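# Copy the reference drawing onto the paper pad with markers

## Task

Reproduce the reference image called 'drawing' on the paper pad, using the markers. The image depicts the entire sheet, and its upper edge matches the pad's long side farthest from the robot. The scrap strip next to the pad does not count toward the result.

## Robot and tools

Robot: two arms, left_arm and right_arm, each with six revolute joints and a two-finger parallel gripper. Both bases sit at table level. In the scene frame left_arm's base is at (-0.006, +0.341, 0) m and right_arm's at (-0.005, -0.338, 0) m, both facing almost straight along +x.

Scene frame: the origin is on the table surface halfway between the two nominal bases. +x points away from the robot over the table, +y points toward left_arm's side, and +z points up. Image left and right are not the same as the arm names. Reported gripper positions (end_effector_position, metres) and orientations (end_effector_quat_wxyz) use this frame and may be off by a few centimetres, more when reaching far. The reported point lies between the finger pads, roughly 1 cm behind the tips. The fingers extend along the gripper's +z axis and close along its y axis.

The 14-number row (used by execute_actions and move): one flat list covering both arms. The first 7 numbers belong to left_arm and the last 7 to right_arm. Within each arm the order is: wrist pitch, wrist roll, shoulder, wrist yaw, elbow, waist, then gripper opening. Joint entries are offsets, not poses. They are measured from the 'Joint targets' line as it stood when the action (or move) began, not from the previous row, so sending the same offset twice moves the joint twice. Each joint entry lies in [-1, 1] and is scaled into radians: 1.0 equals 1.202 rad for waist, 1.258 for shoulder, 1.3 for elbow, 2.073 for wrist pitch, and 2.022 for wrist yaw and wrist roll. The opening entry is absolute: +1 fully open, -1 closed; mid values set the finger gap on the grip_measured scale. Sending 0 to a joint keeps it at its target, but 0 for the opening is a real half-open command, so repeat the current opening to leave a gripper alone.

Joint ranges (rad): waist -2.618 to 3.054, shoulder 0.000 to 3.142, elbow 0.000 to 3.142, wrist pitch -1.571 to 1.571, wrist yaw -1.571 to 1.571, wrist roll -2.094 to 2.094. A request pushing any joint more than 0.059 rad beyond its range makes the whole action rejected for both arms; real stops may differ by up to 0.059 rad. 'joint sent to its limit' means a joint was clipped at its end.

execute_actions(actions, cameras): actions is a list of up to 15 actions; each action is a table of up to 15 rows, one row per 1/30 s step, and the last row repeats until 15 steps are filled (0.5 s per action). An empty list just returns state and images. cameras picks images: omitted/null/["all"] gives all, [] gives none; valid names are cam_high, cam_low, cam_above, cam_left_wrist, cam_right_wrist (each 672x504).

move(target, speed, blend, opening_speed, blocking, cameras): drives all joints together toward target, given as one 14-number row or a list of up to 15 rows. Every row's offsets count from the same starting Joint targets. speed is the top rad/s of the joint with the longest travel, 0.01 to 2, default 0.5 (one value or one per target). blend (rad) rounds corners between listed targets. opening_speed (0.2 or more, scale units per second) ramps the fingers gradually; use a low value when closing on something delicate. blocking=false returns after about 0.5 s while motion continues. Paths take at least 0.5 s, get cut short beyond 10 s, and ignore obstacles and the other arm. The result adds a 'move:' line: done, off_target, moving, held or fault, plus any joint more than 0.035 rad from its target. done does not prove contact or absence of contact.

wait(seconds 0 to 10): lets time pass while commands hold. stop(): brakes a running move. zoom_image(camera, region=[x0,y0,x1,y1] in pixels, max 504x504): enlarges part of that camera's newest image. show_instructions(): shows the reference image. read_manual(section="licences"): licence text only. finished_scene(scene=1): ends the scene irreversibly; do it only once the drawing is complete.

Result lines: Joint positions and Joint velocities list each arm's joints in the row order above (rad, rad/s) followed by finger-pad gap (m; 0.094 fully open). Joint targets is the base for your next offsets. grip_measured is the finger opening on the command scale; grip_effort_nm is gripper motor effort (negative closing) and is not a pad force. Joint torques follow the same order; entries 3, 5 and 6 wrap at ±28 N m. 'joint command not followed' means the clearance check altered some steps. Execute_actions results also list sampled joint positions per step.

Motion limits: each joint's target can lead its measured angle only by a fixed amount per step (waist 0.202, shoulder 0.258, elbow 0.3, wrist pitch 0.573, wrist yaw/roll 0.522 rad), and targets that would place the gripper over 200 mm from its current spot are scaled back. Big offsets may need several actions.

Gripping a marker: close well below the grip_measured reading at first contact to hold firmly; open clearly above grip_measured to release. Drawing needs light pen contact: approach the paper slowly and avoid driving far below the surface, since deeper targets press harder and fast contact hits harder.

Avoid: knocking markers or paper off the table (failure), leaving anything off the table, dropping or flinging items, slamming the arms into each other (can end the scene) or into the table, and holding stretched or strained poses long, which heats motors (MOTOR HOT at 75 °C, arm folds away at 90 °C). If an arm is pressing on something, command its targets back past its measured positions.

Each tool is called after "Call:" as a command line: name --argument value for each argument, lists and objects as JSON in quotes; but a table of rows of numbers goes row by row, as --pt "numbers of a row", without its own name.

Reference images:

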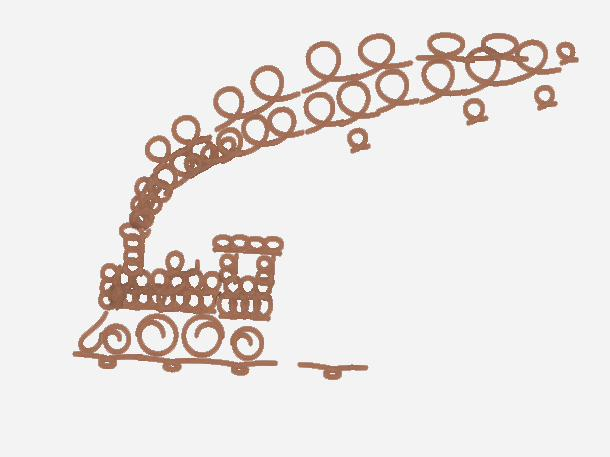

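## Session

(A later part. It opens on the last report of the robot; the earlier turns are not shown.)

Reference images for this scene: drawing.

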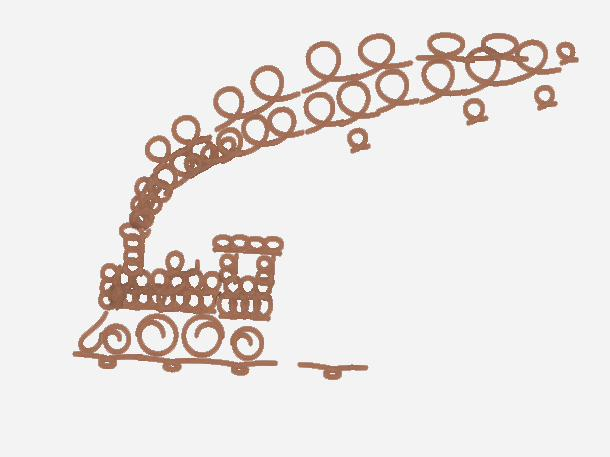

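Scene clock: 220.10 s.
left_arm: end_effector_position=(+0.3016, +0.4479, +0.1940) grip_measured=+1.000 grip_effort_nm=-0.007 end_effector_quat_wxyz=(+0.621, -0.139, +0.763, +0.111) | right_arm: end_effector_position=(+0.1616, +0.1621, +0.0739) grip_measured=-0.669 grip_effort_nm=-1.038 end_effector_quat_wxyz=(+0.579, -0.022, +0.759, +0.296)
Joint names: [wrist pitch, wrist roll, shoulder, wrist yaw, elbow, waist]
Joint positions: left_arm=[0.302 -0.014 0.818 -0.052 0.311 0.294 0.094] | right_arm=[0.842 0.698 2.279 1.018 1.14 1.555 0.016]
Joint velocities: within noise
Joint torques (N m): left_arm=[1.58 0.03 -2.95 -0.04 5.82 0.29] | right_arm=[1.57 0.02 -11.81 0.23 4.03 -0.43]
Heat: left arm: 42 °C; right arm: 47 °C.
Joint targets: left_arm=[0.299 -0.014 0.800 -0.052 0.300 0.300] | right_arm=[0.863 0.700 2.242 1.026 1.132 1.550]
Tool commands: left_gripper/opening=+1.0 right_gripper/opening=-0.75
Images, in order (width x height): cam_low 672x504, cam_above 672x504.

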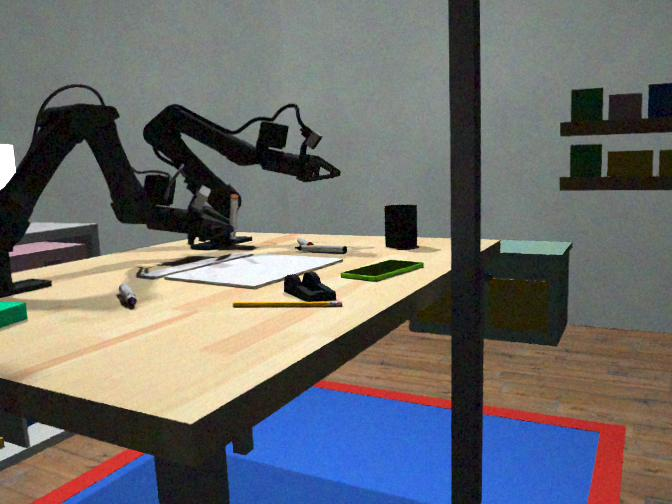

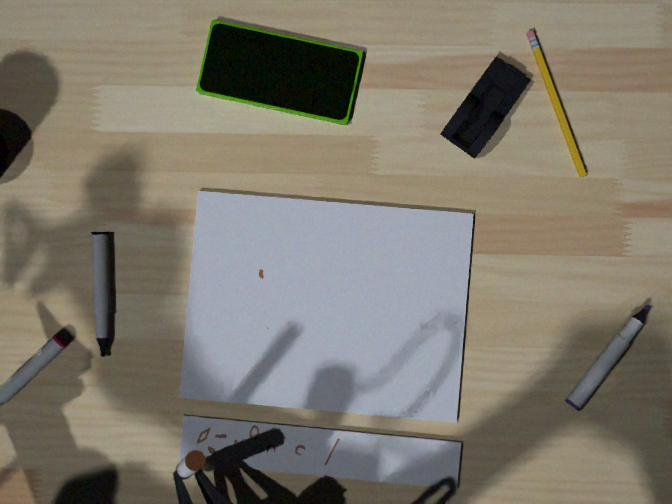

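Call:
move --pt "0 0 0 0 0 0 1 -0.0304 0.0495 0 -0.0178 0 -0.2995 -0.75" --pt "0 0 0 0 0 0 1 -0.0304 0.0689 0 -0.0342 0 -0.2778 -0.75" --speed '[0.5,0.1]' --cameras '[]'

Call:
move --pt "0 0 0 0 0 0 1 -0.0453 0 0 0 0 0 -0.75" --pt "0 0 0 0 0 0 1 -0.0453 0.0063 0 -0.0026 0 0.0017 -0.75" --pt "0 0 0 0 0 0 1 -0.0453 -0.0017 0 0.0032 0 0.0062 -0.75" --pt "0 0 0 0 0 0 1 -0.0453 -0.0118 0 0.0074 0 0.0124 -0.75" --pt "0 0 0 0 0 0 1 -0.0453 -0.027 0 0.0137 0 0.0186 -0.75" --pt "0 0 0 0 0 0 1 -0.0453 -0.0434 0 0.0206 0 0.0231 -0.75" --pt "0 0 0 0 0 0 1 -0.0453 -0.0564 0 0.0261 0 0.0248 -0.75" --pt "0 0 0 0 0 0 1 -0.0453 -0.0627 0 0.0287 0 0.0123 -0.75" --pt "0 0 0 0 0 0 1 -0.0453 -0.0546 0 0.0228 0 0.0077 -0.75" --pt "0 0 0 0 0 0 1 -0.0453 -0.0446 0 0.0187 0 0.0016 -0.75" --pt "0 0 0 0 0 0 1 -0.0453 -0.0294 0 0.0123 0 -0.0046 -0.75" --pt "0 0 0 0 0 0 1 -0.0453 -0.013 0 0.0054 0 -0.0092 -0.75" --pt "0 0 0 0 0 0 1 -0.0453 0 0 0 0 -0.0108 -0.75" --speed '[0.1,0.08,0.08,0.08,0.08,0.08,0.08,0.08,0.08,0.08,0.08,0.08,0.08]' --blend '[0,0.003,0.003,0.003,0.003,0.003,0.003,0.003,0.003,0.003,0.003,0.003,0]' --cameras '["cam_low"]'

Scene clock: 225.60 s.
left_arm: end_effector_position=(+0.3016, +0.4479, +0.1940) grip_measured=+1.000 grip_effort_nm=-0.002 end_effector_quat_wxyz=(+0.621, -0.139, +0.763, +0.111) | right_arm: end_effector_position=(+0.3165, +0.0860, +0.0657) grip_measured=-0.669 grip_effort_nm=-1.038 end_effector_quat_wxyz=(+0.590, +0.133, +0.759, +0.242)
Joint names: [wrist pitch, wrist roll, shoulder, wrist yaw, elbow, waist]
Joint positions: left_arm=[0.302 -0.014 0.818 -0.052 0.311 0.294 0.094] | right_arm=[0.808 0.837 2.279 0.957 1.14 1.214 0.016]
Joint velocities: within noise
Joint torques (N m): left_arm=[1.6 0.04 -2.97 -0.09 5.96 0.5] | right_arm=[1.33 0.01 -11.84 0.14 4.05 0.2]
Heat: left arm: 42 °C; right arm: 47 °C.
Joint targets: left_arm=[0.299 -0.014 0.800 -0.052 0.300 0.300] | right_arm=[0.799 0.839 2.242 0.957 1.132 1.216]
move: off_target (right_arm); right_arm: the shoulder is farthest, 0.037 rad from its target
No camera images: "cameras" was empty.

Scene clock: 230.53 s.
left_arm: end_effector_position=(+0.3016, +0.4479, +0.1940) grip_measured=+1.000 grip_effort_nm=0.002 end_effector_quat_wxyz=(+0.621, -0.139, +0.763, +0.111) | right_arm: end_effector_position=(+0.3166, +0.0790, +0.0531) grip_measured=-0.669 grip_effort_nm=-1.038 end_effector_quat_wxyz=(+0.585, +0.118, +0.775, +0.208)
Joint names: [wrist pitch, wrist roll, shoulder, wrist yaw, elbow, waist]
Joint positions: left_arm=[0.302 -0.014 0.818 -0.052 0.311 0.294 0.094] | right_arm=[0.726 0.837 2.278 0.962 1.14 1.21 0.016]
Joint velocities: within noise
Joint torques (N m): left_arm=[1.59 0.06 -3 -0.06 5.96 0.49] | right_arm=[1.2 0 -11.75 0.14 4.03 -0.51]
Heat: left arm: 42 °C; right arm: 47 °C.
Joint targets: left_arm=[0.299 -0.014 0.800 -0.052 0.300 0.300] | right_arm=[0.706 0.839 2.242 0.957 1.132 1.204]
move: off_target (right_arm); right_arm: the shoulder is farthest, 0.036 rad from its target
Images, in order (width x height): cam_low 672x504.

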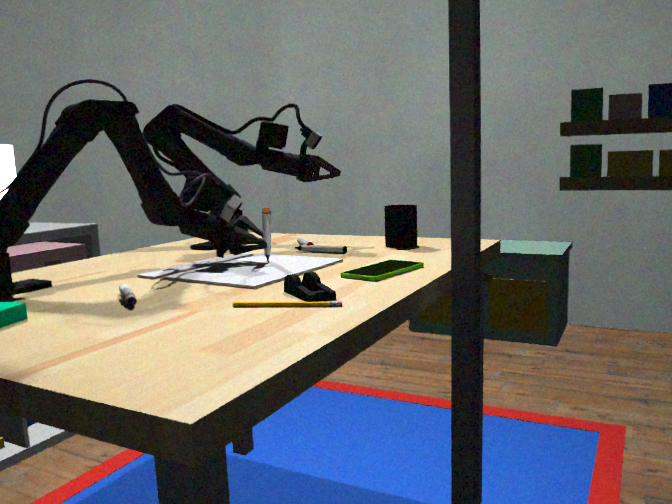

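Call:
move --pt "0 0 0 0 0 0 1 0.045 0 0 0 0 0 -0.75" --pt "0 0 0 0 0 0 1 0.045 -0.04 0 0.02 0 0.288 -0.75" --speed '[0.4,0.6]' --blend '[0.03,0]' --cameras '["cam_above"]'

Call:
zoom_image --camera "cam_above" --region '[180, 180, 480, 405]'

Scene clock: 232.47 s.
left_arm: end_effector_position=(+0.3016, +0.4479, +0.1940) grip_measured=+1.000 grip_effort_nm=-0.007 end_effector_quat_wxyz=(+0.621, -0.139, +0.763, +0.111) | right_arm: end_effector_position=(+0.1582, +0.1641, +0.0624) grip_measured=-0.669 grip_effort_nm=-1.038 end_effector_quat_wxyz=(+0.557, -0.024, +0.773, +0.302)
Joint names: [wrist pitch, wrist roll, shoulder, wrist yaw, elbow, waist]
Joint positions: left_arm=[0.302 -0.014 0.818 -0.052 0.311 0.294 0.094] | right_arm=[0.779 0.768 2.278 0.98 1.14 1.555 0.016]
Joint velocities: within noise
Joint torques (N m): left_arm=[1.56 0.06 -3.11 -0.02 5.97 0.4] | right_arm=[1.58 -0.09 -11.77 0.34 4.05 -0.47]
Heat: left arm: 42 °C; right arm: 47 °C.
Joint targets: left_arm=[0.299 -0.014 0.800 -0.052 0.300 0.300] | right_arm=[0.799 0.758 2.242 0.997 1.132 1.550]
move: off_target (right_arm); right_arm: the shoulder is farthest, 0.036 rad from its target
Images, in order (width x height): cam_above 672x504.

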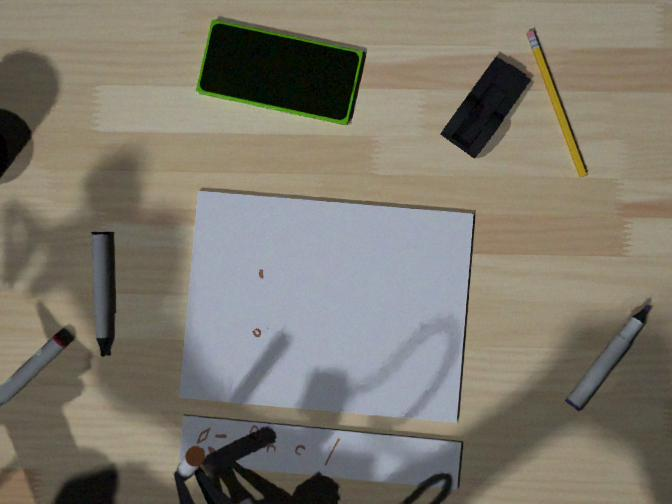

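Scaled by 1.680 from the camera's 672x504 image, which has a finer 960x720 frame.

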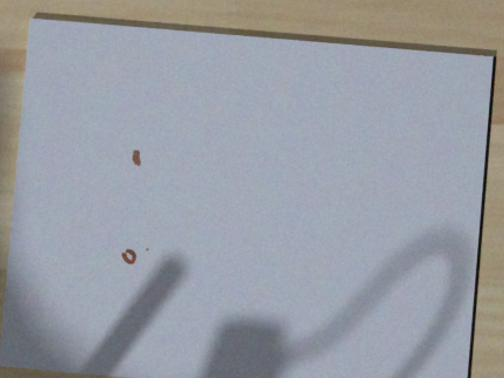

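Call:
zoom_image --camera "cam_above" --region '[235, 255, 295, 345]'

Scaled by 5.600 from the camera's 672x504 image, which has a finer 960x720 frame.

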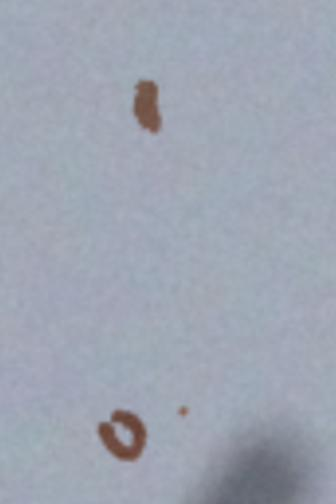

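Call:
move --target '[0,0,0,0,0,0,1,0.0005,0.0158,0,-0.0084,0,-0.5010,-0.75]' --speed 0.6 --cameras '[]'

Call:
move --pt "0 0 0 0 0 0 1 -0.0453 0.0102 0 -0.0055 0 0.0250 -0.75" --pt "0 0 0 0 0 0 1 -0.0453 0.0200 0 -0.0096 0 0.0275 -0.75" --pt "0 0 0 0 0 0 1 -0.0453 0.0107 0 -0.0033 0 0.0347 -0.75" --pt "0 0 0 0 0 0 1 -0.0453 -0.0049 0 0.0033 0 0.0443 -0.75" --pt "0 0 0 0 0 0 1 -0.0453 -0.0287 0 0.0132 0 0.0540 -0.75" --pt "0 0 0 0 0 0 1 -0.0453 -0.0542 0 0.0239 0 0.0611 -0.75" --pt "0 0 0 0 0 0 1 -0.0453 -0.0746 0 0.0324 0 0.0637 -0.75" --pt "0 0 0 0 0 0 1 -0.0453 -0.0844 0 0.0365 0 0.0503 -0.75" --pt "0 0 0 0 0 0 1 -0.0453 -0.0752 0 0.0302 0 0.0432 -0.75" --pt "0 0 0 0 0 0 1 -0.0453 -0.0595 0 0.0236 0 0.0335 -0.75" --pt "0 0 0 0 0 0 1 -0.0453 -0.0358 0 0.0137 0 0.0239 -0.75" --pt "0 0 0 0 0 0 1 -0.0453 -0.0102 0 0.0030 0 0.0167 -0.75" --pt "0 0 0 0 0 0 1 -0.0453 0.0102 0 -0.0055 0 0.0141 -0.75" --pt "0 0 0 0 0 0 1 -0.0453 0.0200 0 -0.0096 0 0.0275 -0.75" --pt "0 0 0 0 0 0 1 0 0.0200 0 -0.0096 0 0.0275 -0.75" --speed '[0.1,0.1,0.1,0.1,0.1,0.1,0.1,0.1,0.1,0.1,0.1,0.1,0.1,0.1,0.3]' --blend '[0.003,0.003,0.003,0.003,0.003,0.003,0.003,0.003,0.003,0.003,0.003,0.003,0.003,0,0]' --cameras '[]'

Scene clock: 238.03 s.
left_arm: end_effector_position=(+0.3016, +0.4479, +0.1940) grip_measured=+1.000 grip_effort_nm=0.002 end_effector_quat_wxyz=(+0.621, -0.139, +0.763, +0.111) | right_arm: end_effector_position=(+0.4168, -0.0198, +0.0625) grip_measured=-0.669 grip_effort_nm=-1.028 end_effector_quat_wxyz=(+0.621, +0.216, +0.742, +0.128)
Joint names: [wrist pitch, wrist roll, shoulder, wrist yaw, elbow, waist]
Joint positions: left_arm=[0.302 -0.014 0.818 -0.052 0.311 0.294 0.094] | right_arm=[0.78 0.788 2.278 0.978 1.14 0.945 0.016]
Joint velocities: within noise
Joint torques (N m): left_arm=[1.59 0.05 -3.06 -0.04 5.98 0.49] | right_arm=[1.57 0.02 -11.77 0.2 4.04 0.24]
Heat: left arm: 42 °C; right arm: 47 °C.
Joint targets: left_arm=[0.299 -0.014 0.800 -0.052 0.300 0.300] | right_arm=[0.800 0.790 2.242 0.980 1.132 0.948]
move: off_target (right_arm); right_arm: the shoulder is farthest, 0.036 rad from its target
No camera images: "cameras" was empty.

Scene clock: 244.33 s.
left_arm: end_effector_position=(+0.3016, +0.4479, +0.1940) grip_measured=+1.000 grip_effort_nm=-0.002 end_effector_quat_wxyz=(+0.621, -0.139, +0.763, +0.111) | right_arm: end_effector_position=(+0.4071, -0.0042, +0.0617) grip_measured=-0.669 grip_effort_nm=-1.033 end_effector_quat_wxyz=(+0.612, +0.215, +0.745, +0.156)
Joint names: [wrist pitch, wrist roll, shoulder, wrist yaw, elbow, waist]
Joint positions: left_arm=[0.302 -0.014 0.818 -0.052 0.311 0.294 0.094] | right_arm=[0.779 0.829 2.277 0.96 1.14 0.974 0.016]
Joint velocities: within noise
Joint torques (N m): left_arm=[1.56 0.05 -3.14 -0.05 5.74 0.51] | right_arm=[1.62 0.02 -11.71 0.18 4.05 0.5]
Heat: left arm: 42 °C; right arm: 47 °C.
Joint targets: left_arm=[0.299 -0.014 0.800 -0.052 0.300 0.300] | right_arm=[0.800 0.831 2.242 0.961 1.132 0.980]
move: done
No camera images: "cameras" was empty.

Call:
move --target '[0,0,0,0,0,0,1,0,-0.0198,0,0.0096,0,0.225,-0.75]' --speed 0.6 --cameras '["cam_above"]'

Call:
zoom_image --camera "cam_above" --region '[305, 215, 375, 285]'

Scene clock: 245.93 s.
left_arm: end_effector_position=(+0.3016, +0.4479, +0.1940) grip_measured=+1.000 grip_effort_nm=-0.002 end_effector_quat_wxyz=(+0.621, -0.139, +0.763, +0.111) | right_arm: end_effector_position=(+0.2989, +0.0960, +0.0622) grip_measured=-0.669 grip_effort_nm=-1.033 end_effector_quat_wxyz=(+0.589, +0.100, +0.768, +0.231)
Joint names: [wrist pitch, wrist roll, shoulder, wrist yaw, elbow, waist]
Joint positions: left_arm=[0.302 -0.014 0.818 -0.052 0.311 0.294 0.094] | right_arm=[0.78 0.801 2.277 0.964 1.14 1.254 0.016]
Joint velocities: within noise
Joint torques (N m): left_arm=[1.63 0.04 -3.06 -0.01 5.85 0.51] | right_arm=[1.58 -0.11 -11.71 0.33 4.04 -0.32]
Heat: left arm: 42 °C; right arm: 47 °C.
Joint targets: left_arm=[0.299 -0.014 0.800 -0.052 0.300 0.300] | right_arm=[0.800 0.791 2.242 0.980 1.132 1.251]
move: done
Images, in order (width x height): cam_above 672x504.

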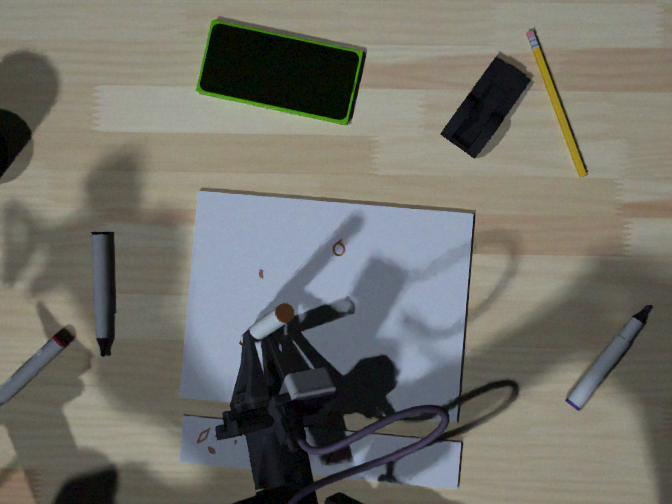

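Scaled by 7.200 from the camera's 672x504 image, which has a finer 960x720 frame.

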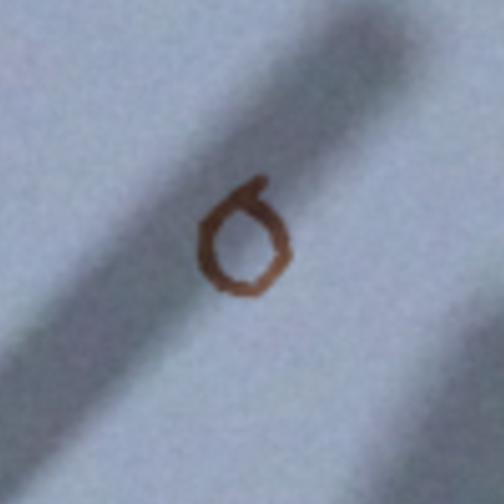

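Call:
show_instructions

Reference images for this scene: drawing.

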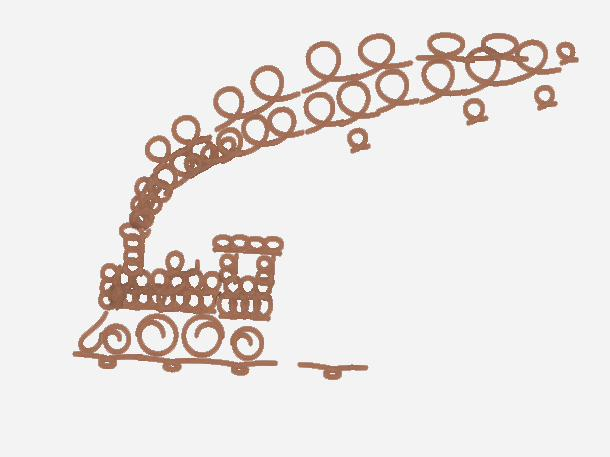

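Call:
move --target '[0,0,0,0,0,0,1,-0.0082,0.0069,0,-0.0031,0,-0.1949,-0.75]' --speed 0.5 --cameras '[]'

Call:
move --pt "0 0 0 0 0 0 1 0 0 0 0 0 0.0305 -0.75" --pt "0 0 0 0 0 0 1 -0.0362 -0.0155 0 0.0077 0 0.0172 -0.75" --pt "0 0 0 0 0 0 1 -0.0362 -0.0401 0 0.0180 0 0.0132 -0.75" --pt "0 0 0 0 0 0 1 -0.0362 -0.0498 0 0.0221 0 0.0089 -0.75" --pt "0 0 0 0 0 0 1 -0.0362 -0.0315 0 0.0119 0 -0.0018 -0.75" --pt "0 0 0 0 0 0 1 -0.0362 -0.0031 0 0.0001 0 -0.0141 -0.75" --pt "0 0 0 0 0 0 1 -0.0362 0.0281 0 -0.0130 0 -0.0221 -0.75" --pt "0 0 0 0 0 0 1 -0.0362 0.0476 0 -0.0212 0 -0.0121 -0.75" --pt "0 0 0 0 0 0 1 -0.0362 0.0402 0 -0.0156 0 -0.0041 -0.75" --pt "0 0 0 0 0 0 1 -0.0362 0.0186 0 -0.0065 0 0.0082 -0.75" --pt "0 0 0 0 0 0 1 -0.0362 -0.0131 0 0.0067 0 0.0189 -0.75" --pt "0 0 0 0 0 0 1 -0.0362 -0.0401 0 0.0180 0 0.0232 -0.75" --pt "0 0 0 0 0 0 1 -0.0362 -0.0745 0 0.0324 0 0.0098 -0.75" --pt "0 0 0 0 0 0 1 0 -0.0745 0 0.0324 0 0.0098 -0.75" --pt "0 0 0 0 0 0 1 0 0 0 0 0 0.1335 -0.75" --speed '[0.2,0.1,0.12,0.12,0.12,0.12,0.12,0.12,0.12,0.12,0.12,0.12,0.12,0.3,0.6]' --blend '[0,0,0.003,0.003,0.003,0.003,0.003,0.003,0.003,0.003,0.003,0.003,0,0.02,0]' --cameras '["cam_above"]'

Call:
zoom_image --camera "cam_above" --region '[290, 210, 370, 290]'

Scene clock: 263.70 s.
left_arm: end_effector_position=(+0.3016, +0.4479, +0.1940) grip_measured=+1.000 grip_effort_nm=-0.007 end_effector_quat_wxyz=(+0.621, -0.139, +0.763, +0.111) | right_arm: end_effector_position=(+0.3948, +0.0096, +0.0623) grip_measured=-0.669 grip_effort_nm=-1.038 end_effector_quat_wxyz=(+0.613, +0.194, +0.750, +0.158)
Joint names: [wrist pitch, wrist roll, shoulder, wrist yaw, elbow, waist]
Joint positions: left_arm=[0.302 -0.014 0.818 -0.052 0.311 0.294 0.094] | right_arm=[0.78 0.802 2.277 0.965 1.14 1.011 0.016]
Joint velocities: within noise
Joint torques (N m): left_arm=[1.56 0.06 -2.97 -0.04 6.08 0.53] | right_arm=[1.42 0.02 -11.71 0.26 4.04 0.58]
Heat: left arm: 43 °C; right arm: 45 °C.
Joint targets: left_arm=[0.299 -0.014 0.800 -0.052 0.300 0.300] | right_arm=[0.783 0.804 2.242 0.974 1.132 1.017]
move: done
No camera images: "cameras" was empty.

Scene clock: 270.30 s.
left_arm: end_effector_position=(+0.3016, +0.4479, +0.1940) grip_measured=+1.000 grip_effort_nm=-0.002 end_effector_quat_wxyz=(+0.621, -0.139, +0.763, +0.111) | right_arm: end_effector_position=(+0.3307, +0.0698, +0.0597) grip_measured=-0.669 grip_effort_nm=-1.033 end_effector_quat_wxyz=(+0.597, +0.127, +0.766, +0.200)
Joint names: [wrist pitch, wrist roll, shoulder, wrist yaw, elbow, waist]
Joint positions: left_arm=[0.302 -0.014 0.818 -0.052 0.311 0.294 0.094] | right_arm=[0.763 0.802 2.277 0.97 1.14 1.179 0.016]
Joint velocities: within noise
Joint torques (N m): left_arm=[1.58 0.04 -3.11 -0.02 5.94 0.61] | right_arm=[1.58 0.04 -11.69 0.21 4.04 -0.14]
Heat: left arm: 43 °C; right arm: 45 °C.
Joint targets: left_arm=[0.299 -0.014 0.800 -0.052 0.300 0.300] | right_arm=[0.783 0.804 2.242 0.974 1.132 1.177]
move: done
Images, in order (width x height): cam_above 672x504.

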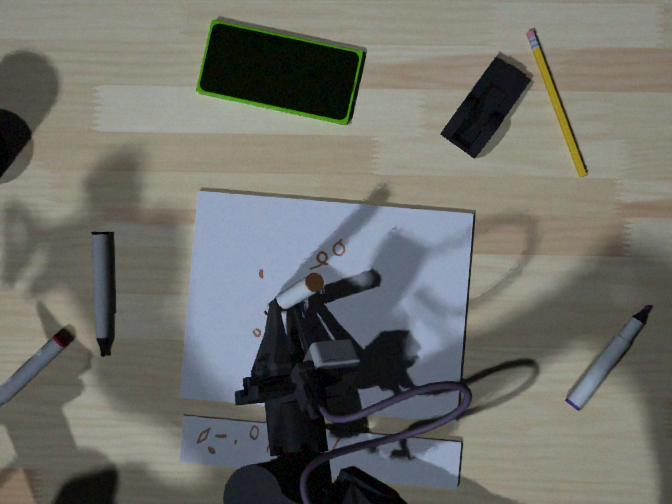

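Scaled by 6.300 from the camera's 672x504 image, which has a finer 960x720 frame.

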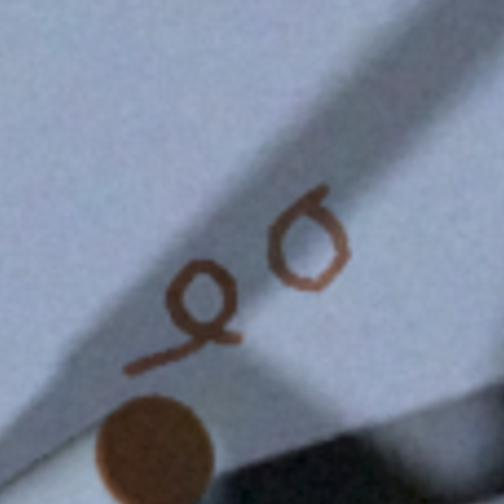

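Call:
move --pt "0 0 0 0 0 0 1 0 0.0098 0 -0.0054 0 -0.0310 -0.75" --pt "0 0 0 0 0 0 1 -0.0362 0.0341 0 -0.0155 0 -0.0102 -0.75" --pt "0 0 0 0 0 0 1 -0.0362 0.0421 0 -0.0189 0 -0.0073 -0.75" --pt "0 0 0 0 0 0 1 -0.0362 0.0293 0 -0.0110 0 0.0003 -0.75" --pt "0 0 0 0 0 0 1 -0.0362 0.0101 0 -0.0030 0 0.0097 -0.75" --pt "0 0 0 0 0 0 1 -0.0362 -0.0141 0 0.0072 0 0.0173 -0.75" --pt "0 0 0 0 0 0 1 -0.0362 -0.0341 0 0.0155 0 0.0202 -0.75" --pt "0 0 0 0 0 0 1 -0.0362 -0.0421 0 0.0189 0 0.0073 -0.75" --pt "0 0 0 0 0 0 1 -0.0362 -0.0293 0 0.0110 0 -0.0003 -0.75" --pt "0 0 0 0 0 0 1 -0.0362 -0.0101 0 0.0030 0 -0.0097 -0.75" --pt "0 0 0 0 0 0 1 -0.0362 0.0141 0 -0.0072 0 -0.0173 -0.75" --pt "0 0 0 0 0 0 1 -0.0362 0.0341 0 -0.0155 0 -0.0202 -0.75" --pt "0 0 0 0 0 0 1 -0.0362 0.0421 0 -0.0189 0 -0.0073 -0.75" --pt "0 0 0 0 0 0 1 0 0.0421 0 -0.0189 0 -0.0073 -0.75" --pt "0 0 0 0 0 0 1 0 -0.0723 0 0.0303 0 0.0161 -0.75" --speed '[0.2,0.1,0.12,0.12,0.12,0.12,0.12,0.12,0.12,0.12,0.12,0.12,0.12,0.3,0.5]' --blend '[0,0,0.003,0.003,0.003,0.003,0.003,0.003,0.003,0.003,0.003,0.003,0,0.02,0]' --cameras '[]'

Scene clock: 276.93 s.
left_arm: end_effector_position=(+0.3016, +0.4479, +0.1940) grip_measured=+1.000 grip_effort_nm=-0.007 end_effector_quat_wxyz=(+0.621, -0.139, +0.763, +0.111) | right_arm: end_effector_position=(+0.3269, +0.0664, +0.0623) grip_measured=-0.669 grip_effort_nm=-1.033 end_effector_quat_wxyz=(+0.618, +0.084, +0.768, +0.149)
Joint names: [wrist pitch, wrist roll, shoulder, wrist yaw, elbow, waist]
Joint positions: left_arm=[0.302 -0.014 0.818 -0.052 0.311 0.294 0.094] | right_arm=[0.762 0.668 2.277 1.018 1.14 1.192 0.016]
Joint velocities: within noise
Joint torques (N m): left_arm=[1.59 0.04 -3.03 -0.05 5.87 0.53] | right_arm=[1.56 -0.09 -11.67 0.36 4.01 0.32]
Heat: left arm: 43 °C; right arm: 45 °C.
Joint targets: left_arm=[0.299 -0.014 0.800 -0.052 0.300 0.300] | right_arm=[0.783 0.658 2.242 1.035 1.132 1.196]
move: done
No camera images: "cameras" was empty.

Call:
move --pt "0 0 0 0 0 0 1 0 0.0283 0 -0.0118 0 -0.0239 -0.75" --pt "0 0 0 0 0 0 1 -0.0372 0.0083 0 -0.0022 0 -0.0022 -0.75" --pt "0 0 0 0 0 0 1 -0.0372 -0.0143 0 0.0072 0 0.0122 -0.75" --pt "0 0 0 0 0 0 1 0 -0.0143 0 0.0072 0 0.0122 -0.75" --pt "0 0 0 0 0 0 1 0 0.0384 0 -0.0161 0 0.0067 -0.75" --speed '[0.2,0.1,0.08,0.3,0.4]' --blend '[0,0,0,0.02,0]' --cameras '[]'

Call:
move --pt "0 0 0 0 0 0 1 0 0.0061 0 -0.0040 0 -0.0290 -0.75" --pt "0 0 0 0 0 0 1 -0.0362 0.0314 0 -0.0144 0 -0.0086 -0.75" --pt "0 0 0 0 0 0 1 -0.0362 0.0388 0 -0.0175 0 -0.0060 -0.75" --pt "0 0 0 0 0 0 1 -0.0362 0.0265 0 -0.0099 0 0.0006 -0.75" --pt "0 0 0 0 0 0 1 -0.0362 0.0090 0 -0.0025 0 0.0094 -0.75" --pt "0 0 0 0 0 0 1 -0.0362 -0.0132 0 0.0067 0 0.0160 -0.75" --pt "0 0 0 0 0 0 1 -0.0362 -0.0314 0 0.0144 0 0.0186 -0.75" --pt "0 0 0 0 0 0 1 -0.0362 -0.0388 0 0.0175 0 0.0060 -0.75" --pt "0 0 0 0 0 0 1 -0.0362 -0.0265 0 0.0099 0 -0.0006 -0.75" --pt "0 0 0 0 0 0 1 -0.0362 -0.0090 0 0.0025 0 -0.0094 -0.75" --pt "0 0 0 0 0 0 1 -0.0362 0.0132 0 -0.0067 0 -0.0160 -0.75" --pt "0 0 0 0 0 0 1 -0.0362 0.0314 0 -0.0144 0 -0.0186 -0.75" --pt "0 0 0 0 0 0 1 -0.0362 0.0388 0 -0.0175 0 -0.0060 -0.75" --pt "0 0 0 0 0 0 1 0 0.0388 0 -0.0175 0 -0.0060 -0.75" --pt "0 0 0 0 0 0 1 0 -0.0218 0 0.0091 0 0.0238 -0.75" --speed '[0.2,0.1,0.12,0.12,0.12,0.12,0.12,0.12,0.12,0.12,0.12,0.12,0.12,0.3,0.5]' --blend '[0,0,0.003,0.003,0.003,0.003,0.003,0.003,0.003,0.003,0.003,0.003,0,0.02,0]' --cameras '[]'

Scene clock: 280.87 s.
left_arm: end_effector_position=(+0.3016, +0.4479, +0.1940) grip_measured=+1.000 grip_effort_nm=-0.007 end_effector_quat_wxyz=(+0.621, -0.139, +0.763, +0.111) | right_arm: end_effector_position=(+0.3210, +0.0734, +0.0613) grip_measured=-0.669 grip_effort_nm=-1.023 end_effector_quat_wxyz=(+0.608, +0.099, +0.767, +0.178)
Joint names: [wrist pitch, wrist roll, shoulder, wrist yaw, elbow, waist]
Joint positions: left_arm=[0.302 -0.014 0.818 -0.052 0.311 0.294 0.094] | right_arm=[0.762 0.733 2.277 1.001 1.14 1.205 0.016]
Joint velocities: within noise
Joint torques (N m): left_arm=[1.58 0.02 -3.11 -0.04 6.02 0.35] | right_arm=[1.57 0.01 -11.69 0.19 4.04 -0.06]
Heat: left arm: 43 °C; right arm: 45 °C.
Joint targets: left_arm=[0.299 -0.014 0.800 -0.052 0.300 0.300] | right_arm=[0.783 0.736 2.242 1.003 1.132 1.205]
move: done
No camera images: "cameras" was empty.

Scene clock: 285.87 s.
left_arm: end_effector_position=(+0.3016, +0.4479, +0.1940) grip_measured=+1.000 grip_effort_nm=-0.002 end_effector_quat_wxyz=(+0.621, -0.139, +0.763, +0.111) | right_arm: end_effector_position=(+0.3092, +0.0821, +0.0615) grip_measured=-0.669 grip_effort_nm=-1.033 end_effector_quat_wxyz=(+0.609, +0.077, +0.770, +0.176)
Joint names: [wrist pitch, wrist roll, shoulder, wrist yaw, elbow, waist]
Joint positions: left_arm=[0.302 -0.014 0.818 -0.052 0.311 0.294 0.094] | right_arm=[0.762 0.702 2.277 1.003 1.14 1.234 0.016]
Joint velocities: within noise
Joint torques (N m): left_arm=[1.57 0.05 -3 0 6.04 0.42] | right_arm=[1.56 -0.12 -11.69 0.35 4.03 -0.06]
Heat: left arm: 43 °C; right arm: 45 °C.
Joint targets: left_arm=[0.299 -0.014 0.800 -0.052 0.300 0.300] | right_arm=[0.783 0.692 2.242 1.021 1.132 1.233]
move: done
No camera images: "cameras" was empty.

Call:
move --pt "0 0 0 0 0 0 1 0 -0.0091 0 0.0023 0 -0.0303 -0.75" --pt "0 0 0 0 0 0 1 -0.0372 0.0162 0 -0.0081 0 -0.0099 -0.75" --pt "0 0 0 0 0 0 1 -0.0372 0.0236 0 -0.0112 0 -0.0073 -0.75" --pt "0 0 0 0 0 0 1 -0.0372 0.0113 0 -0.0036 0 -0.0007 -0.75" --pt "0 0 0 0 0 0 1 -0.0372 -0.0062 0 0.0038 0 0.0081 -0.75" --pt "0 0 0 0 0 0 1 -0.0372 -0.0284 0 0.0130 0 0.0147 -0.75" --pt "0 0 0 0 0 0 1 -0.0372 -0.0466 0 0.0207 0 0.0173 -0.75" --pt "0 0 0 0 0 0 1 -0.0372 -0.0540 0 0.0238 0 0.0047 -0.75" --pt "0 0 0 0 0 0 1 -0.0372 -0.0417 0 0.0162 0 -0.0019 -0.75" --pt "0 0 0 0 0 0 1 -0.0372 -0.0242 0 0.0088 0 -0.0107 -0.75" --pt "0 0 0 0 0 0 1 -0.0372 -0.0020 0 -0.0004 0 -0.0173 -0.75" --pt "0 0 0 0 0 0 1 -0.0372 0.0162 0 -0.0081 0 -0.0199 -0.75" --pt "0 0 0 0 0 0 1 -0.0372 0.0236 0 -0.0112 0 -0.0073 -0.75" --pt "0 0 0 0 0 0 1 0 0.0236 0 -0.0112 0 -0.0073 -0.75" --pt "0 0 0 0 0 0 1 0.0227 0.0407 -0.0214 -0.0171 -0.0389 0.0177 -0.75" --speed '[0.2,0.1,0.12,0.12,0.12,0.12,0.12,0.12,0.12,0.12,0.12,0.12,0.12,0.3,0.2]' --blend '[0,0,0.003,0.003,0.003,0.003,0.003,0.003,0.003,0.003,0.003,0.003,0,0.02,0]' --cameras '["cam_above"]'

Call:
zoom_image --camera "cam_above" --region '[230, 260, 320, 350]'

Scene clock: 292.63 s.
left_arm: end_effector_position=(+0.3016, +0.4479, +0.1940) grip_measured=+1.000 grip_effort_nm=-0.002 end_effector_quat_wxyz=(+0.621, -0.139, +0.763, +0.111) | right_arm: end_effector_position=(+0.2969, +0.0826, +0.0627) grip_measured=-0.669 grip_effort_nm=-1.033 end_effector_quat_wxyz=(+0.597, +0.095, +0.767, +0.216)
Joint names: [wrist pitch, wrist roll, shoulder, wrist yaw, elbow, waist]
Joint positions: left_arm=[0.302 -0.014 0.818 -0.052 0.311 0.294 0.094] | right_arm=[0.809 0.771 2.254 0.985 1.089 1.254 0.016]
Joint velocities: within noise
Joint torques (N m): left_arm=[1.58 0.06 -3.03 -0.07 5.91 0.38] | right_arm=[1.56 0.01 -11.78 0.19 3.97 0.06]
Heat: left arm: 43 °C; right arm: 45 °C.
Joint targets: left_arm=[0.299 -0.014 0.800 -0.052 0.300 0.300] | right_arm=[0.830 0.774 2.215 0.986 1.081 1.255]
move: off_target (right_arm); right_arm: the shoulder is farthest, 0.039 rad from its target
Images, in order (width x height): cam_above 672x504.

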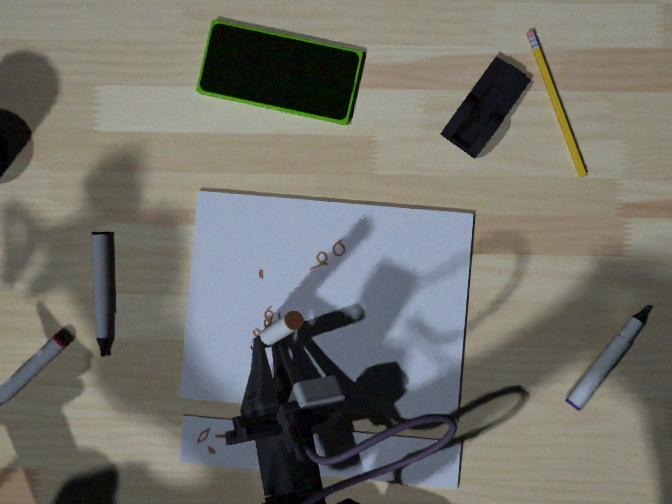

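Scaled by 5.600 from the camera's 672x504 image, which has a finer 960x720 frame.

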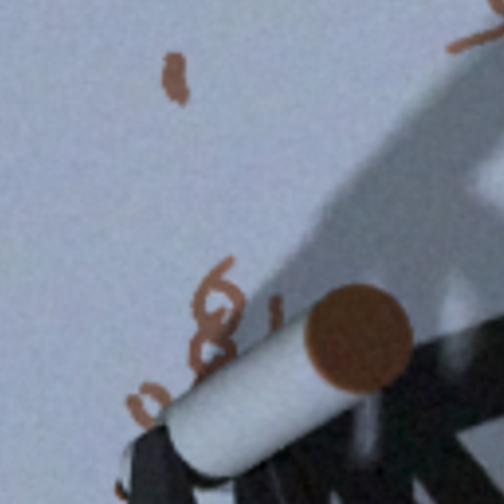

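Call:
move --pt "0 0 0 0 0 0 1 -0.0101 0.0378 0 -0.0171 0 -0.0452 -0.75" --pt "0 0 0 0 0 0 1 -0.0101 0.0620 0 -0.0272 0 -0.0244 -0.75" --pt "0 0 0 0 0 0 1 -0.0463 0.0620 0 -0.0272 0 -0.0244 -0.75" --pt "0 0 0 0 0 0 1 -0.0463 0.0767 0 -0.0333 0 -0.0205 -0.75" --pt "0 0 0 0 0 0 1 -0.0463 0.0657 0 -0.0262 0 -0.0097 -0.75" --pt "0 0 0 0 0 0 1 -0.0463 0.0422 0 -0.0164 0 0.0050 -0.75" --pt "0 0 0 0 0 0 1 -0.0463 0.0067 0 -0.0016 0 0.0197 -0.75" --pt "0 0 0 0 0 0 1 -0.0463 -0.0314 0 0.0144 0 0.0305 -0.75" --pt "0 0 0 0 0 0 1 -0.0463 -0.0620 0 0.0272 0 0.0344 -0.75" --pt "0 0 0 0 0 0 1 -0.0463 -0.0767 0 0.0333 0 0.0205 -0.75" --pt "0 0 0 0 0 0 1 -0.0463 -0.0657 0 0.0262 0 0.0097 -0.75" --pt "0 0 0 0 0 0 1 -0.0463 -0.0422 0 0.0164 0 -0.0050 -0.75" --pt "0 0 0 0 0 0 1 -0.0463 -0.0067 0 0.0016 0 -0.0197 -0.75" --pt "0 0 0 0 0 0 1 -0.0463 0.0314 0 -0.0144 0 -0.0305 -0.75" --pt "0 0 0 0 0 0 1 -0.0463 0.0620 0 -0.0272 0 -0.0344 -0.75" --speed '[0.25,0.1,0.1,0.15,0.15,0.15,0.15,0.15,0.15,0.15,0.15,0.15,0.15,0.15,0.15]' --blend '[0,0,0,0.003,0.003,0.003,0.003,0.003,0.003,0.003,0.003,0.003,0.003,0.003,0]' --cameras '[]'

Call:
move --pt "0 0 0 0 0 0 1 0 0.0073 0 -0.0030 0 0.0193 -0.75" --pt "0 0 0 0 0 0 1 0 -0.0219 0 0.0117 0 0.0354 -0.75" --pt "0 0 0 0 0 0 1 0 -0.0582 0 0.0269 0 0.0497 -0.75" --pt "0 0 0 0 0 0 1 0 -0.0899 0 0.0401 0 0.0567 -0.75" --pt "0 0 0 0 0 0 1 0 -0.1048 0 0.0464 0 0.0449 -0.75" --pt "0 0 0 0 0 0 1 0 -0.0945 0 0.0396 0 0.0370 -0.75" --pt "0 0 0 0 0 0 1 0 -0.0755 0 0.0316 0 0.0269 -0.75" --pt "0 0 0 0 0 0 1 0 -0.0518 0 0.0217 0 0.0193 -0.75" --pt "0 0 0 0 0 0 1 0 -0.0348 0 0.0146 0 0.0173 -0.75" --pt "0 0 0 0 0 0 1 0.0362 -0.0348 0 0.0146 0 0.0173 -0.75" --speed '[0.12,0.12,0.12,0.12,0.12,0.12,0.12,0.12,0.12,0.3]' --blend '[0.003,0.003,0.003,0.003,0.003,0.003,0.003,0.003,0,0]' --cameras '[]'

Scene clock: 301.40 s.
left_arm: end_effector_position=(+0.3016, +0.4479, +0.1940) grip_measured=+1.000 grip_effort_nm=-0.002 end_effector_quat_wxyz=(+0.621, -0.139, +0.763, +0.111) | right_arm: end_effector_position=(+0.3075, +0.0762, +0.0514) grip_measured=-0.669 grip_effort_nm=-1.033 end_effector_quat_wxyz=(+0.570, +0.130, +0.777, +0.234)
Joint names: [wrist pitch, wrist roll, shoulder, wrist yaw, elbow, waist]
Joint positions: left_arm=[0.302 -0.014 0.818 -0.052 0.311 0.294 0.094] | right_arm=[0.746 0.898 2.251 0.936 1.089 1.219 0.016]
Joint velocities: within noise
Joint torques (N m): left_arm=[1.58 0.05 -3.07 -0.02 5.96 0.44] | right_arm=[1.29 0 -11.55 0.14 4 -0.53]
Heat: left arm: 43 °C; right arm: 45 °C.
Joint targets: left_arm=[0.299 -0.014 0.800 -0.052 0.300 0.300] | right_arm=[0.734 0.899 2.215 0.931 1.081 1.213]
move: off_target (right_arm); right_arm: the shoulder is farthest, 0.036 rad from its target
No camera images: "cameras" was empty.

Scene clock: 305.53 s.
left_arm: end_effector_position=(+0.3016, +0.4479, +0.1940) grip_measured=+1.000 grip_effort_nm=-0.002 end_effector_quat_wxyz=(+0.621, -0.139, +0.763, +0.111) | right_arm: end_effector_position=(+0.3011, +0.0815, +0.0599) grip_measured=-0.669 grip_effort_nm=-1.038 end_effector_quat_wxyz=(+0.585, +0.111, +0.770, +0.229)
Joint names: [wrist pitch, wrist roll, shoulder, wrist yaw, elbow, waist]
Joint positions: left_arm=[0.302 -0.014 0.818 -0.052 0.311 0.294 0.094] | right_arm=[0.788 0.827 2.251 0.96 1.089 1.24 0.016]
Joint velocities: within noise
Joint torques (N m): left_arm=[1.58 0.07 -3.08 -0.06 5.87 0.5] | right_arm=[1.61 0.02 -11.48 0.2 3.99 -0.54]
Heat: left arm: 43 °C; right arm: 46 °C.
Joint targets: left_arm=[0.299 -0.014 0.800 -0.052 0.300 0.300] | right_arm=[0.809 0.829 2.215 0.961 1.081 1.234]
move: off_target (right_arm); right_arm: the shoulder is farthest, 0.036 rad from its target
No camera images: "cameras" was empty.

Call:
move --target '[0,0,0,0,0,0,1,0,0.0014,0,0.0007,0,-0.2753,-0.75]' --speed 0.6 --cameras '[]'

Call:
move --pt "0 0 0 0 0 0 1 0 0.0030 0 -0.0010 0 0.0429 -0.75" --pt "0 0 0 0 0 0 1 0 -0.0139 0 0.0071 0 0.0219 -0.75" --pt "0 0 0 0 0 0 1 -0.0362 -0.0139 0 0.0071 0 0.0219 -0.75" --pt "0 0 0 0 0 0 1 -0.0362 -0.0525 0 0.0232 0 0.0197 -0.75" --pt "0 0 0 0 0 0 1 -0.0362 -0.0653 0 0.0286 0 0.0139 -0.75" --pt "0 0 0 0 0 0 1 -0.0362 -0.0430 0 0.0167 0 -0.0007 -0.75" --pt "0 0 0 0 0 0 1 -0.0362 -0.0051 0 0.0009 0 -0.0173 -0.75" --pt "0 0 0 0 0 0 1 -0.0362 0.0365 0 -0.0165 0 -0.0282 -0.75" --pt "0 0 0 0 0 0 1 -0.0362 0.0625 0 -0.0274 0 -0.0182 -0.75" --pt "0 0 0 0 0 0 1 -0.0362 0.0546 0 -0.0216 0 -0.0073 -0.75" --pt "0 0 0 0 0 0 1 -0.0362 0.0258 0 -0.0095 0 0.0093 -0.75" --pt "0 0 0 0 0 0 1 -0.0362 -0.0165 0 0.0081 0 0.0239 -0.75" --pt "0 0 0 0 0 0 1 -0.0362 -0.0525 0 0.0232 0 0.0297 -0.75" --pt "0 0 0 0 0 0 1 -0.0362 -0.1133 0 0.0486 0 0.0129 -0.75" --pt "0 0 0 0 0 0 1 0 -0.1133 0 0.0486 0 0.0129 -0.75" --speed '[0.2,0.1,0.1,0.12,0.12,0.12,0.12,0.12,0.12,0.12,0.12,0.12,0.12,0.12,0.3]' --blend '[0,0,0,0.003,0.003,0.003,0.003,0.003,0.003,0.003,0.003,0.003,0.003,0,0]' --cameras '["cam_above"]'

Call:
zoom_image --camera "cam_above" --region '[200, 180, 400, 380]'

Scene clock: 308.00 s.
left_arm: end_effector_position=(+0.3016, +0.4479, +0.1940) grip_measured=+1.000 grip_effort_nm=-0.007 end_effector_quat_wxyz=(+0.621, -0.139, +0.763, +0.111) | right_arm: end_effector_position=(+0.4246, -0.0448, +0.0598) grip_measured=-0.669 grip_effort_nm=-1.038 end_effector_quat_wxyz=(+0.615, +0.240, +0.740, +0.130)
Joint names: [wrist pitch, wrist roll, shoulder, wrist yaw, elbow, waist]
Joint positions: left_arm=[0.302 -0.014 0.818 -0.052 0.311 0.294 0.094] | right_arm=[0.789 0.83 2.251 0.954 1.089 0.897 0.016]
Joint velocities: within noise
Joint torques (N m): left_arm=[1.6 0.04 -3.1 -0.03 5.93 0.43] | right_arm=[1.58 0.02 -11.48 0.26 3.99 0.57]
Heat: left arm: 43 °C; right arm: 47 °C.
Joint targets: left_arm=[0.299 -0.014 0.800 -0.052 0.300 0.300] | right_arm=[0.809 0.832 2.215 0.962 1.081 0.903]
move: off_target (right_arm); right_arm: the shoulder is farthest, 0.036 rad from its target
No camera images: "cameras" was empty.

Scene clock: 316.30 s.
left_arm: end_effector_position=(+0.3016, +0.4479, +0.1940) grip_measured=+1.000 grip_effort_nm=-0.002 end_effector_quat_wxyz=(+0.621, -0.139, +0.763, +0.111) | right_arm: end_effector_position=(+0.4153, -0.0482, +0.0645) grip_measured=-0.669 grip_effort_nm=-1.033 end_effector_quat_wxyz=(+0.638, +0.172, +0.750, +0.038)
Joint names: [wrist pitch, wrist roll, shoulder, wrist yaw, elbow, waist]
Joint positions: left_arm=[0.302 -0.014 0.818 -0.052 0.311 0.294 0.094] | right_arm=[0.788 0.612 2.251 1.043 1.089 0.925 0.016]
Joint velocities: within noise
Joint torques (N m): left_arm=[1.62 0.02 -3.04 -0.05 6.01 0.4] | right_arm=[1.52 -0.09 -11.44 0.36 3.95 -0.57]
Heat: left arm: 43 °C; right arm: 48 °C.
Joint targets: left_arm=[0.299 -0.014 0.800 -0.052 0.300 0.300] | right_arm=[0.809 0.603 2.215 1.061 1.081 0.918]
move: off_target (right_arm); right_arm: the shoulder is farthest, 0.036 rad from its target
Images, in order (width x height): cam_above 672x504.

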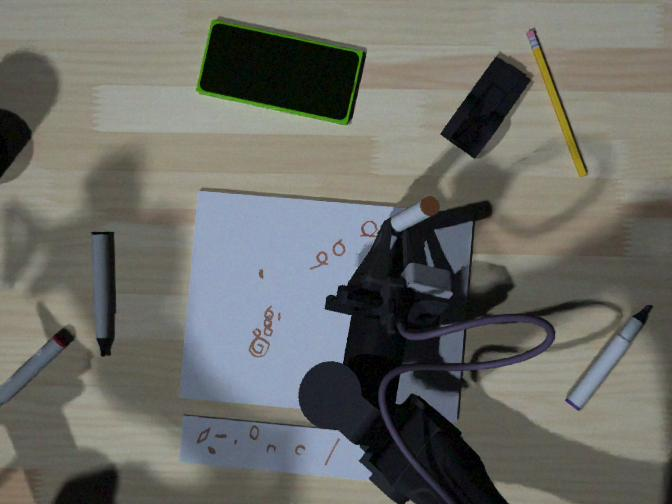

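Scaled by 2.520 from the camera's 672x504 image, which has a finer 960x720 frame.

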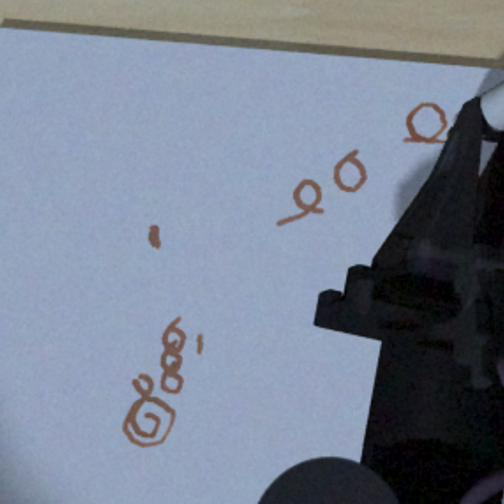

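Call:
move --target '[0,0,0,0,0,0,1,0.0092,0.1027,-0.0122,-0.0444,-0.0272,0.0327,-0.75]' --speed 0.25 --cameras '[]'

Scene clock: 319.10 s.
left_arm: end_effector_position=(+0.3016, +0.4479, +0.1940) grip_measured=+1.000 grip_effort_nm=-0.002 end_effector_quat_wxyz=(+0.621, -0.139, +0.763, +0.111) | right_arm: end_effector_position=(+0.4032, -0.0300, +0.0583) grip_measured=-0.669 grip_effort_nm=-1.038 end_effector_quat_wxyz=(+0.615, +0.214, +0.747, +0.133)
Joint names: [wrist pitch, wrist roll, shoulder, wrist yaw, elbow, waist]
Joint positions: left_arm=[0.302 -0.014 0.818 -0.052 0.311 0.294 0.094] | right_arm=[0.808 0.808 2.239 0.97 1.054 0.953 0.016]
Joint velocities: within noise
Joint torques (N m): left_arm=[1.6 0.02 -3 -0.06 6.01 0.49] | right_arm=[1.58 0.02 -11.63 0.21 3.85 0.4]
Heat: left arm: 43 °C; right arm: 48 °C.
Joint targets: left_arm=[0.299 -0.014 0.800 -0.052 0.300 0.300] | right_arm=[0.828 0.810 2.200 0.971 1.046 0.958]
move: off_target (right_arm); right_arm: the shoulder is farthest, 0.040 rad from its target
No camera images: "cameras" was empty.

Call:
move --pt "0 0 0 0 0 0 1 0 -0.0080 0 0.0035 0 0.0485 -0.75" --pt "0 0 0 0 0 0 1 0 -0.0256 0 0.0120 0 0.0275 -0.75" --pt "0 0 0 0 0 0 1 -0.0367 -0.0256 0 0.0120 0 0.0275 -0.75" --pt "0 0 0 0 0 0 1 -0.0367 -0.0498 0 0.0221 0 0.0187 -0.75" --pt "0 0 0 0 0 0 1 -0.0367 -0.0620 0 0.0272 0 0.0131 -0.75" --pt "0 0 0 0 0 0 1 -0.0367 -0.0405 0 0.0157 0 -0.0009 -0.75" --pt "0 0 0 0 0 0 1 -0.0367 -0.0047 0 0.0007 0 -0.0168 -0.75" --pt "0 0 0 0 0 0 1 -0.0367 0.0347 0 -0.0158 0 -0.0273 -0.75" --pt "0 0 0 0 0 0 1 -0.0367 0.0593 0 -0.0260 0 -0.0173 -0.75" --pt "0 0 0 0 0 0 1 -0.0367 0.0515 0 -0.0203 0 -0.0068 -0.75" --pt "0 0 0 0 0 0 1 -0.0367 0.0243 0 -0.0089 0 0.0091 -0.75" --pt "0 0 0 0 0 0 1 -0.0367 -0.0158 0 0.0078 0 0.0231 -0.75" --pt "0 0 0 0 0 0 1 -0.0367 -0.0498 0 0.0221 0 0.0287 -0.75" --pt "0 0 0 0 0 0 1 -0.0367 -0.1024 0 0.0441 0 0.0169 -0.75" --speed '[0.2,0.12,0.1,0.12,0.12,0.12,0.12,0.12,0.12,0.12,0.12,0.12,0.12,0.12]' --blend '[0,0,0,0.003,0.003,0.003,0.003,0.003,0.003,0.003,0.003,0.003,0.003,0]' --cameras '[]'

Scene clock: 326.97 s.
left_arm: end_effector_position=(+0.3016, +0.4479, +0.1940) grip_measured=+1.000 grip_effort_nm=-0.007 end_effector_quat_wxyz=(+0.621, -0.139, +0.763, +0.111) | right_arm: end_effector_position=(+0.3914, -0.0311, +0.0573) grip_measured=-0.669 grip_effort_nm=-1.033 end_effector_quat_wxyz=(+0.629, +0.138, +0.764, +0.042)
Joint names: [wrist pitch, wrist roll, shoulder, wrist yaw, elbow, waist]
Joint positions: left_arm=[0.302 -0.014 0.818 -0.052 0.311 0.294 0.094] | right_arm=[0.762 0.613 2.235 1.042 1.054 0.985 0.016]
Joint velocities: within noise
Joint torques (N m): left_arm=[1.58 0.04 -2.97 -0.02 5.98 0.44] | right_arm=[1.26 -0.07 -11.28 0.39 3.79 -0.65]
Heat: left arm: 43 °C; right arm: 48 °C.
Joint targets: left_arm=[0.299 -0.014 0.800 -0.052 0.300 0.300] | right_arm=[0.752 0.604 2.200 1.060 1.046 0.978]
move: done
No camera images: "cameras" was empty.

Call:
execute_actions --actions '[]' --cameras '["cam_above"]'

Call:
zoom_image --camera "cam_above" --region '[310, 200, 410, 300]'

Scene clock: 327.40 s.
left_arm: end_effector_position=(+0.3016, +0.4479, +0.1940) grip_measured=+1.000 grip_effort_nm=-0.002 end_effector_quat_wxyz=(+0.621, -0.139, +0.763, +0.111) | right_arm: end_effector_position=(+0.3914, -0.0312, +0.0573) grip_measured=-0.669 grip_effort_nm=-1.038 end_effector_quat_wxyz=(+0.629, +0.137, +0.764, +0.042)
Joint names: [wrist pitch, wrist roll, shoulder, wrist yaw, elbow, waist]
Joint positions: left_arm=[0.302 -0.014 0.818 -0.052 0.311 0.294 0.094] | right_arm=[0.762 0.612 2.235 1.042 1.054 0.985 0.016]
Joint velocities: within noise
Joint torques (N m): left_arm=[1.59 0.05 -3.12 -0.05 5.86 0.39] | right_arm=[1.25 -0.09 -11.28 0.38 3.81 -0.64]
Heat: left arm: 43 °C; right arm: 48 °C.
Joint targets: left_arm=[0.299 -0.014 0.800 -0.052 0.300 0.300] | right_arm=[0.752 0.603 2.200 1.060 1.046 0.978]
Tool commands: left_gripper/opening=+1.0 right_gripper/opening=-0.75
Images, in order (width x height): cam_above 672x504.

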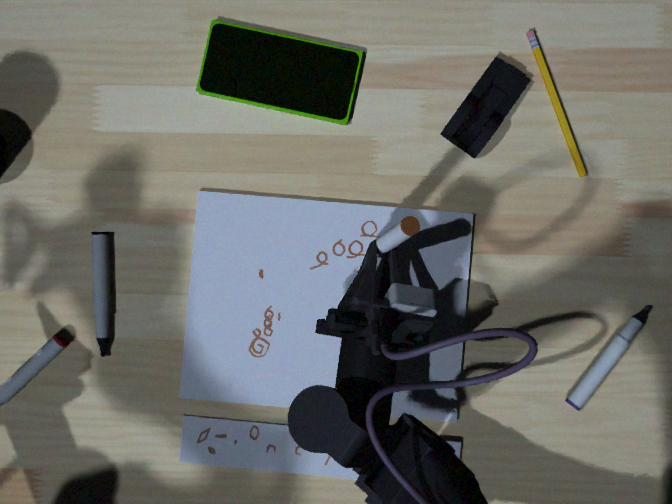

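Scaled by 5.040 from the camera's 672x504 image, which has a finer 960x720 frame.

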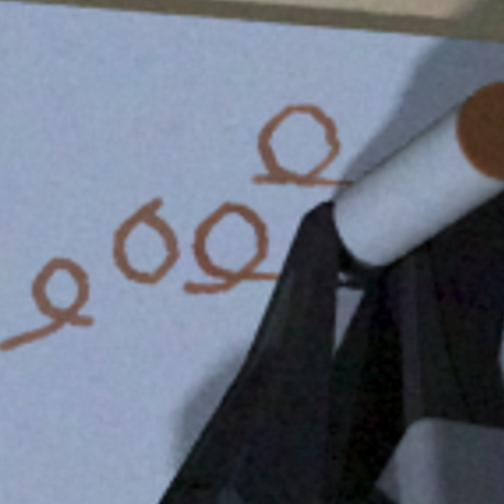

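Call:
move --pt "0 0 0 0 0 0 1 0.0333 0 0 0 0 0 -0.75" --pt "0 0 0 0 0 0 1 0.0333 0.0655 0 -0.0283 0 0.1594 -0.75" --speed '[0.3,0.5]' --blend '[0.03,0]' --cameras '[]'

Call:
move --pt "0 0 0 0 0 0 1 0 0.0152 0 -0.0076 0 -0.0260 -0.75" --pt "0 0 0 0 0 0 1 0 0.0314 0 -0.0144 0 -0.0094 -0.75" --pt "0 0 0 0 0 0 1 -0.0362 0.0314 0 -0.0144 0 -0.0094 -0.75" --pt "0 0 0 0 0 0 1 -0.0362 0.0388 0 -0.0175 0 -0.0060 -0.75" --pt "0 0 0 0 0 0 1 -0.0362 0.0234 0 -0.0086 0 0.0025 -0.75" --pt "0 0 0 0 0 0 1 -0.0362 0.0017 0 0.0005 0 0.0122 -0.75" --pt "0 0 0 0 0 0 1 -0.0362 -0.0223 0 0.0106 0 0.0185 -0.75" --pt "0 0 0 0 0 0 1 -0.0362 -0.0372 0 0.0168 0 0.0085 -0.75" --pt "0 0 0 0 0 0 1 -0.0362 -0.0301 0 0.0113 0 0.0022 -0.75" --pt "0 0 0 0 0 0 1 -0.0362 -0.0135 0 0.0044 0 -0.0075 -0.75" --pt "0 0 0 0 0 0 1 -0.0362 0.0108 0 -0.0057 0 -0.0160 -0.75" --pt "0 0 0 0 0 0 1 -0.0362 0.0314 0 -0.0144 0 -0.0194 -0.75" --pt "0 0 0 0 0 0 1 -0.0362 0.0388 0 -0.0175 0 -0.0060 -0.75" --pt "0 0 0 0 0 0 1 0 0.0388 0 -0.0175 0 -0.0060 -0.75" --pt "0 0 0 0 0 0 1 0 0.0073 0 -0.0030 0 -0.0197 -0.75" --speed '[0.2,0.1,0.1,0.12,0.12,0.12,0.12,0.12,0.12,0.12,0.12,0.12,0.12,0.3,0.4]' --blend '[0,0,0,0.003,0.003,0.003,0.003,0.003,0.003,0.003,0.003,0.003,0,0.02,0]' --cameras '[]'

Scene clock: 330.27 s.
left_arm: end_effector_position=(+0.3016, +0.4479, +0.1940) grip_measured=+1.000 grip_effort_nm=-0.007 end_effector_quat_wxyz=(+0.621, -0.139, +0.763, +0.111) | right_arm: end_effector_position=(+0.3267, +0.0469, +0.0606) grip_measured=-0.669 grip_effort_nm=-1.033 end_effector_quat_wxyz=(+0.610, +0.109, +0.767, +0.166)
Joint names: [wrist pitch, wrist roll, shoulder, wrist yaw, elbow, waist]
Joint positions: left_arm=[0.302 -0.014 0.818 -0.052 0.311 0.294 0.094] | right_arm=[0.801 0.733 2.235 0.999 1.054 1.173 0.016]
Joint velocities: within noise
Joint torques (N m): left_arm=[1.58 0.04 -2.97 -0.03 5.83 0.4] | right_arm=[1.56 0.03 -11.3 0.22 3.85 -0.34]
Heat: left arm: 43 °C; right arm: 48 °C.
Joint targets: left_arm=[0.299 -0.014 0.800 -0.052 0.300 0.300] | right_arm=[0.821 0.736 2.200 1.003 1.046 1.170]
move: done
No camera images: "cameras" was empty.

Scene clock: 335.37 s.
left_arm: end_effector_position=(+0.3016, +0.4479, +0.1940) grip_measured=+1.000 grip_effort_nm=-0.007 end_effector_quat_wxyz=(+0.621, -0.139, +0.763, +0.111) | right_arm: end_effector_position=(+0.3342, +0.0430, +0.0594) grip_measured=-0.669 grip_effort_nm=-1.033 end_effector_quat_wxyz=(+0.605, +0.123, +0.767, +0.175)
Joint names: [wrist pitch, wrist roll, shoulder, wrist yaw, elbow, waist]
Joint positions: left_arm=[0.302 -0.014 0.818 -0.052 0.311 0.294 0.094] | right_arm=[0.8 0.761 2.235 0.979 1.054 1.152 0.016]
Joint velocities: within noise
Joint torques (N m): left_arm=[1.56 0.05 -2.93 0.02 5.86 0.44] | right_arm=[1.58 -0.11 -11.3 0.34 3.85 -0.54]
Heat: left arm: 43 °C; right arm: 48 °C.
Joint targets: left_arm=[0.299 -0.014 0.800 -0.052 0.300 0.300] | right_arm=[0.821 0.751 2.200 0.997 1.046 1.146]
move: done
No camera images: "cameras" was empty.


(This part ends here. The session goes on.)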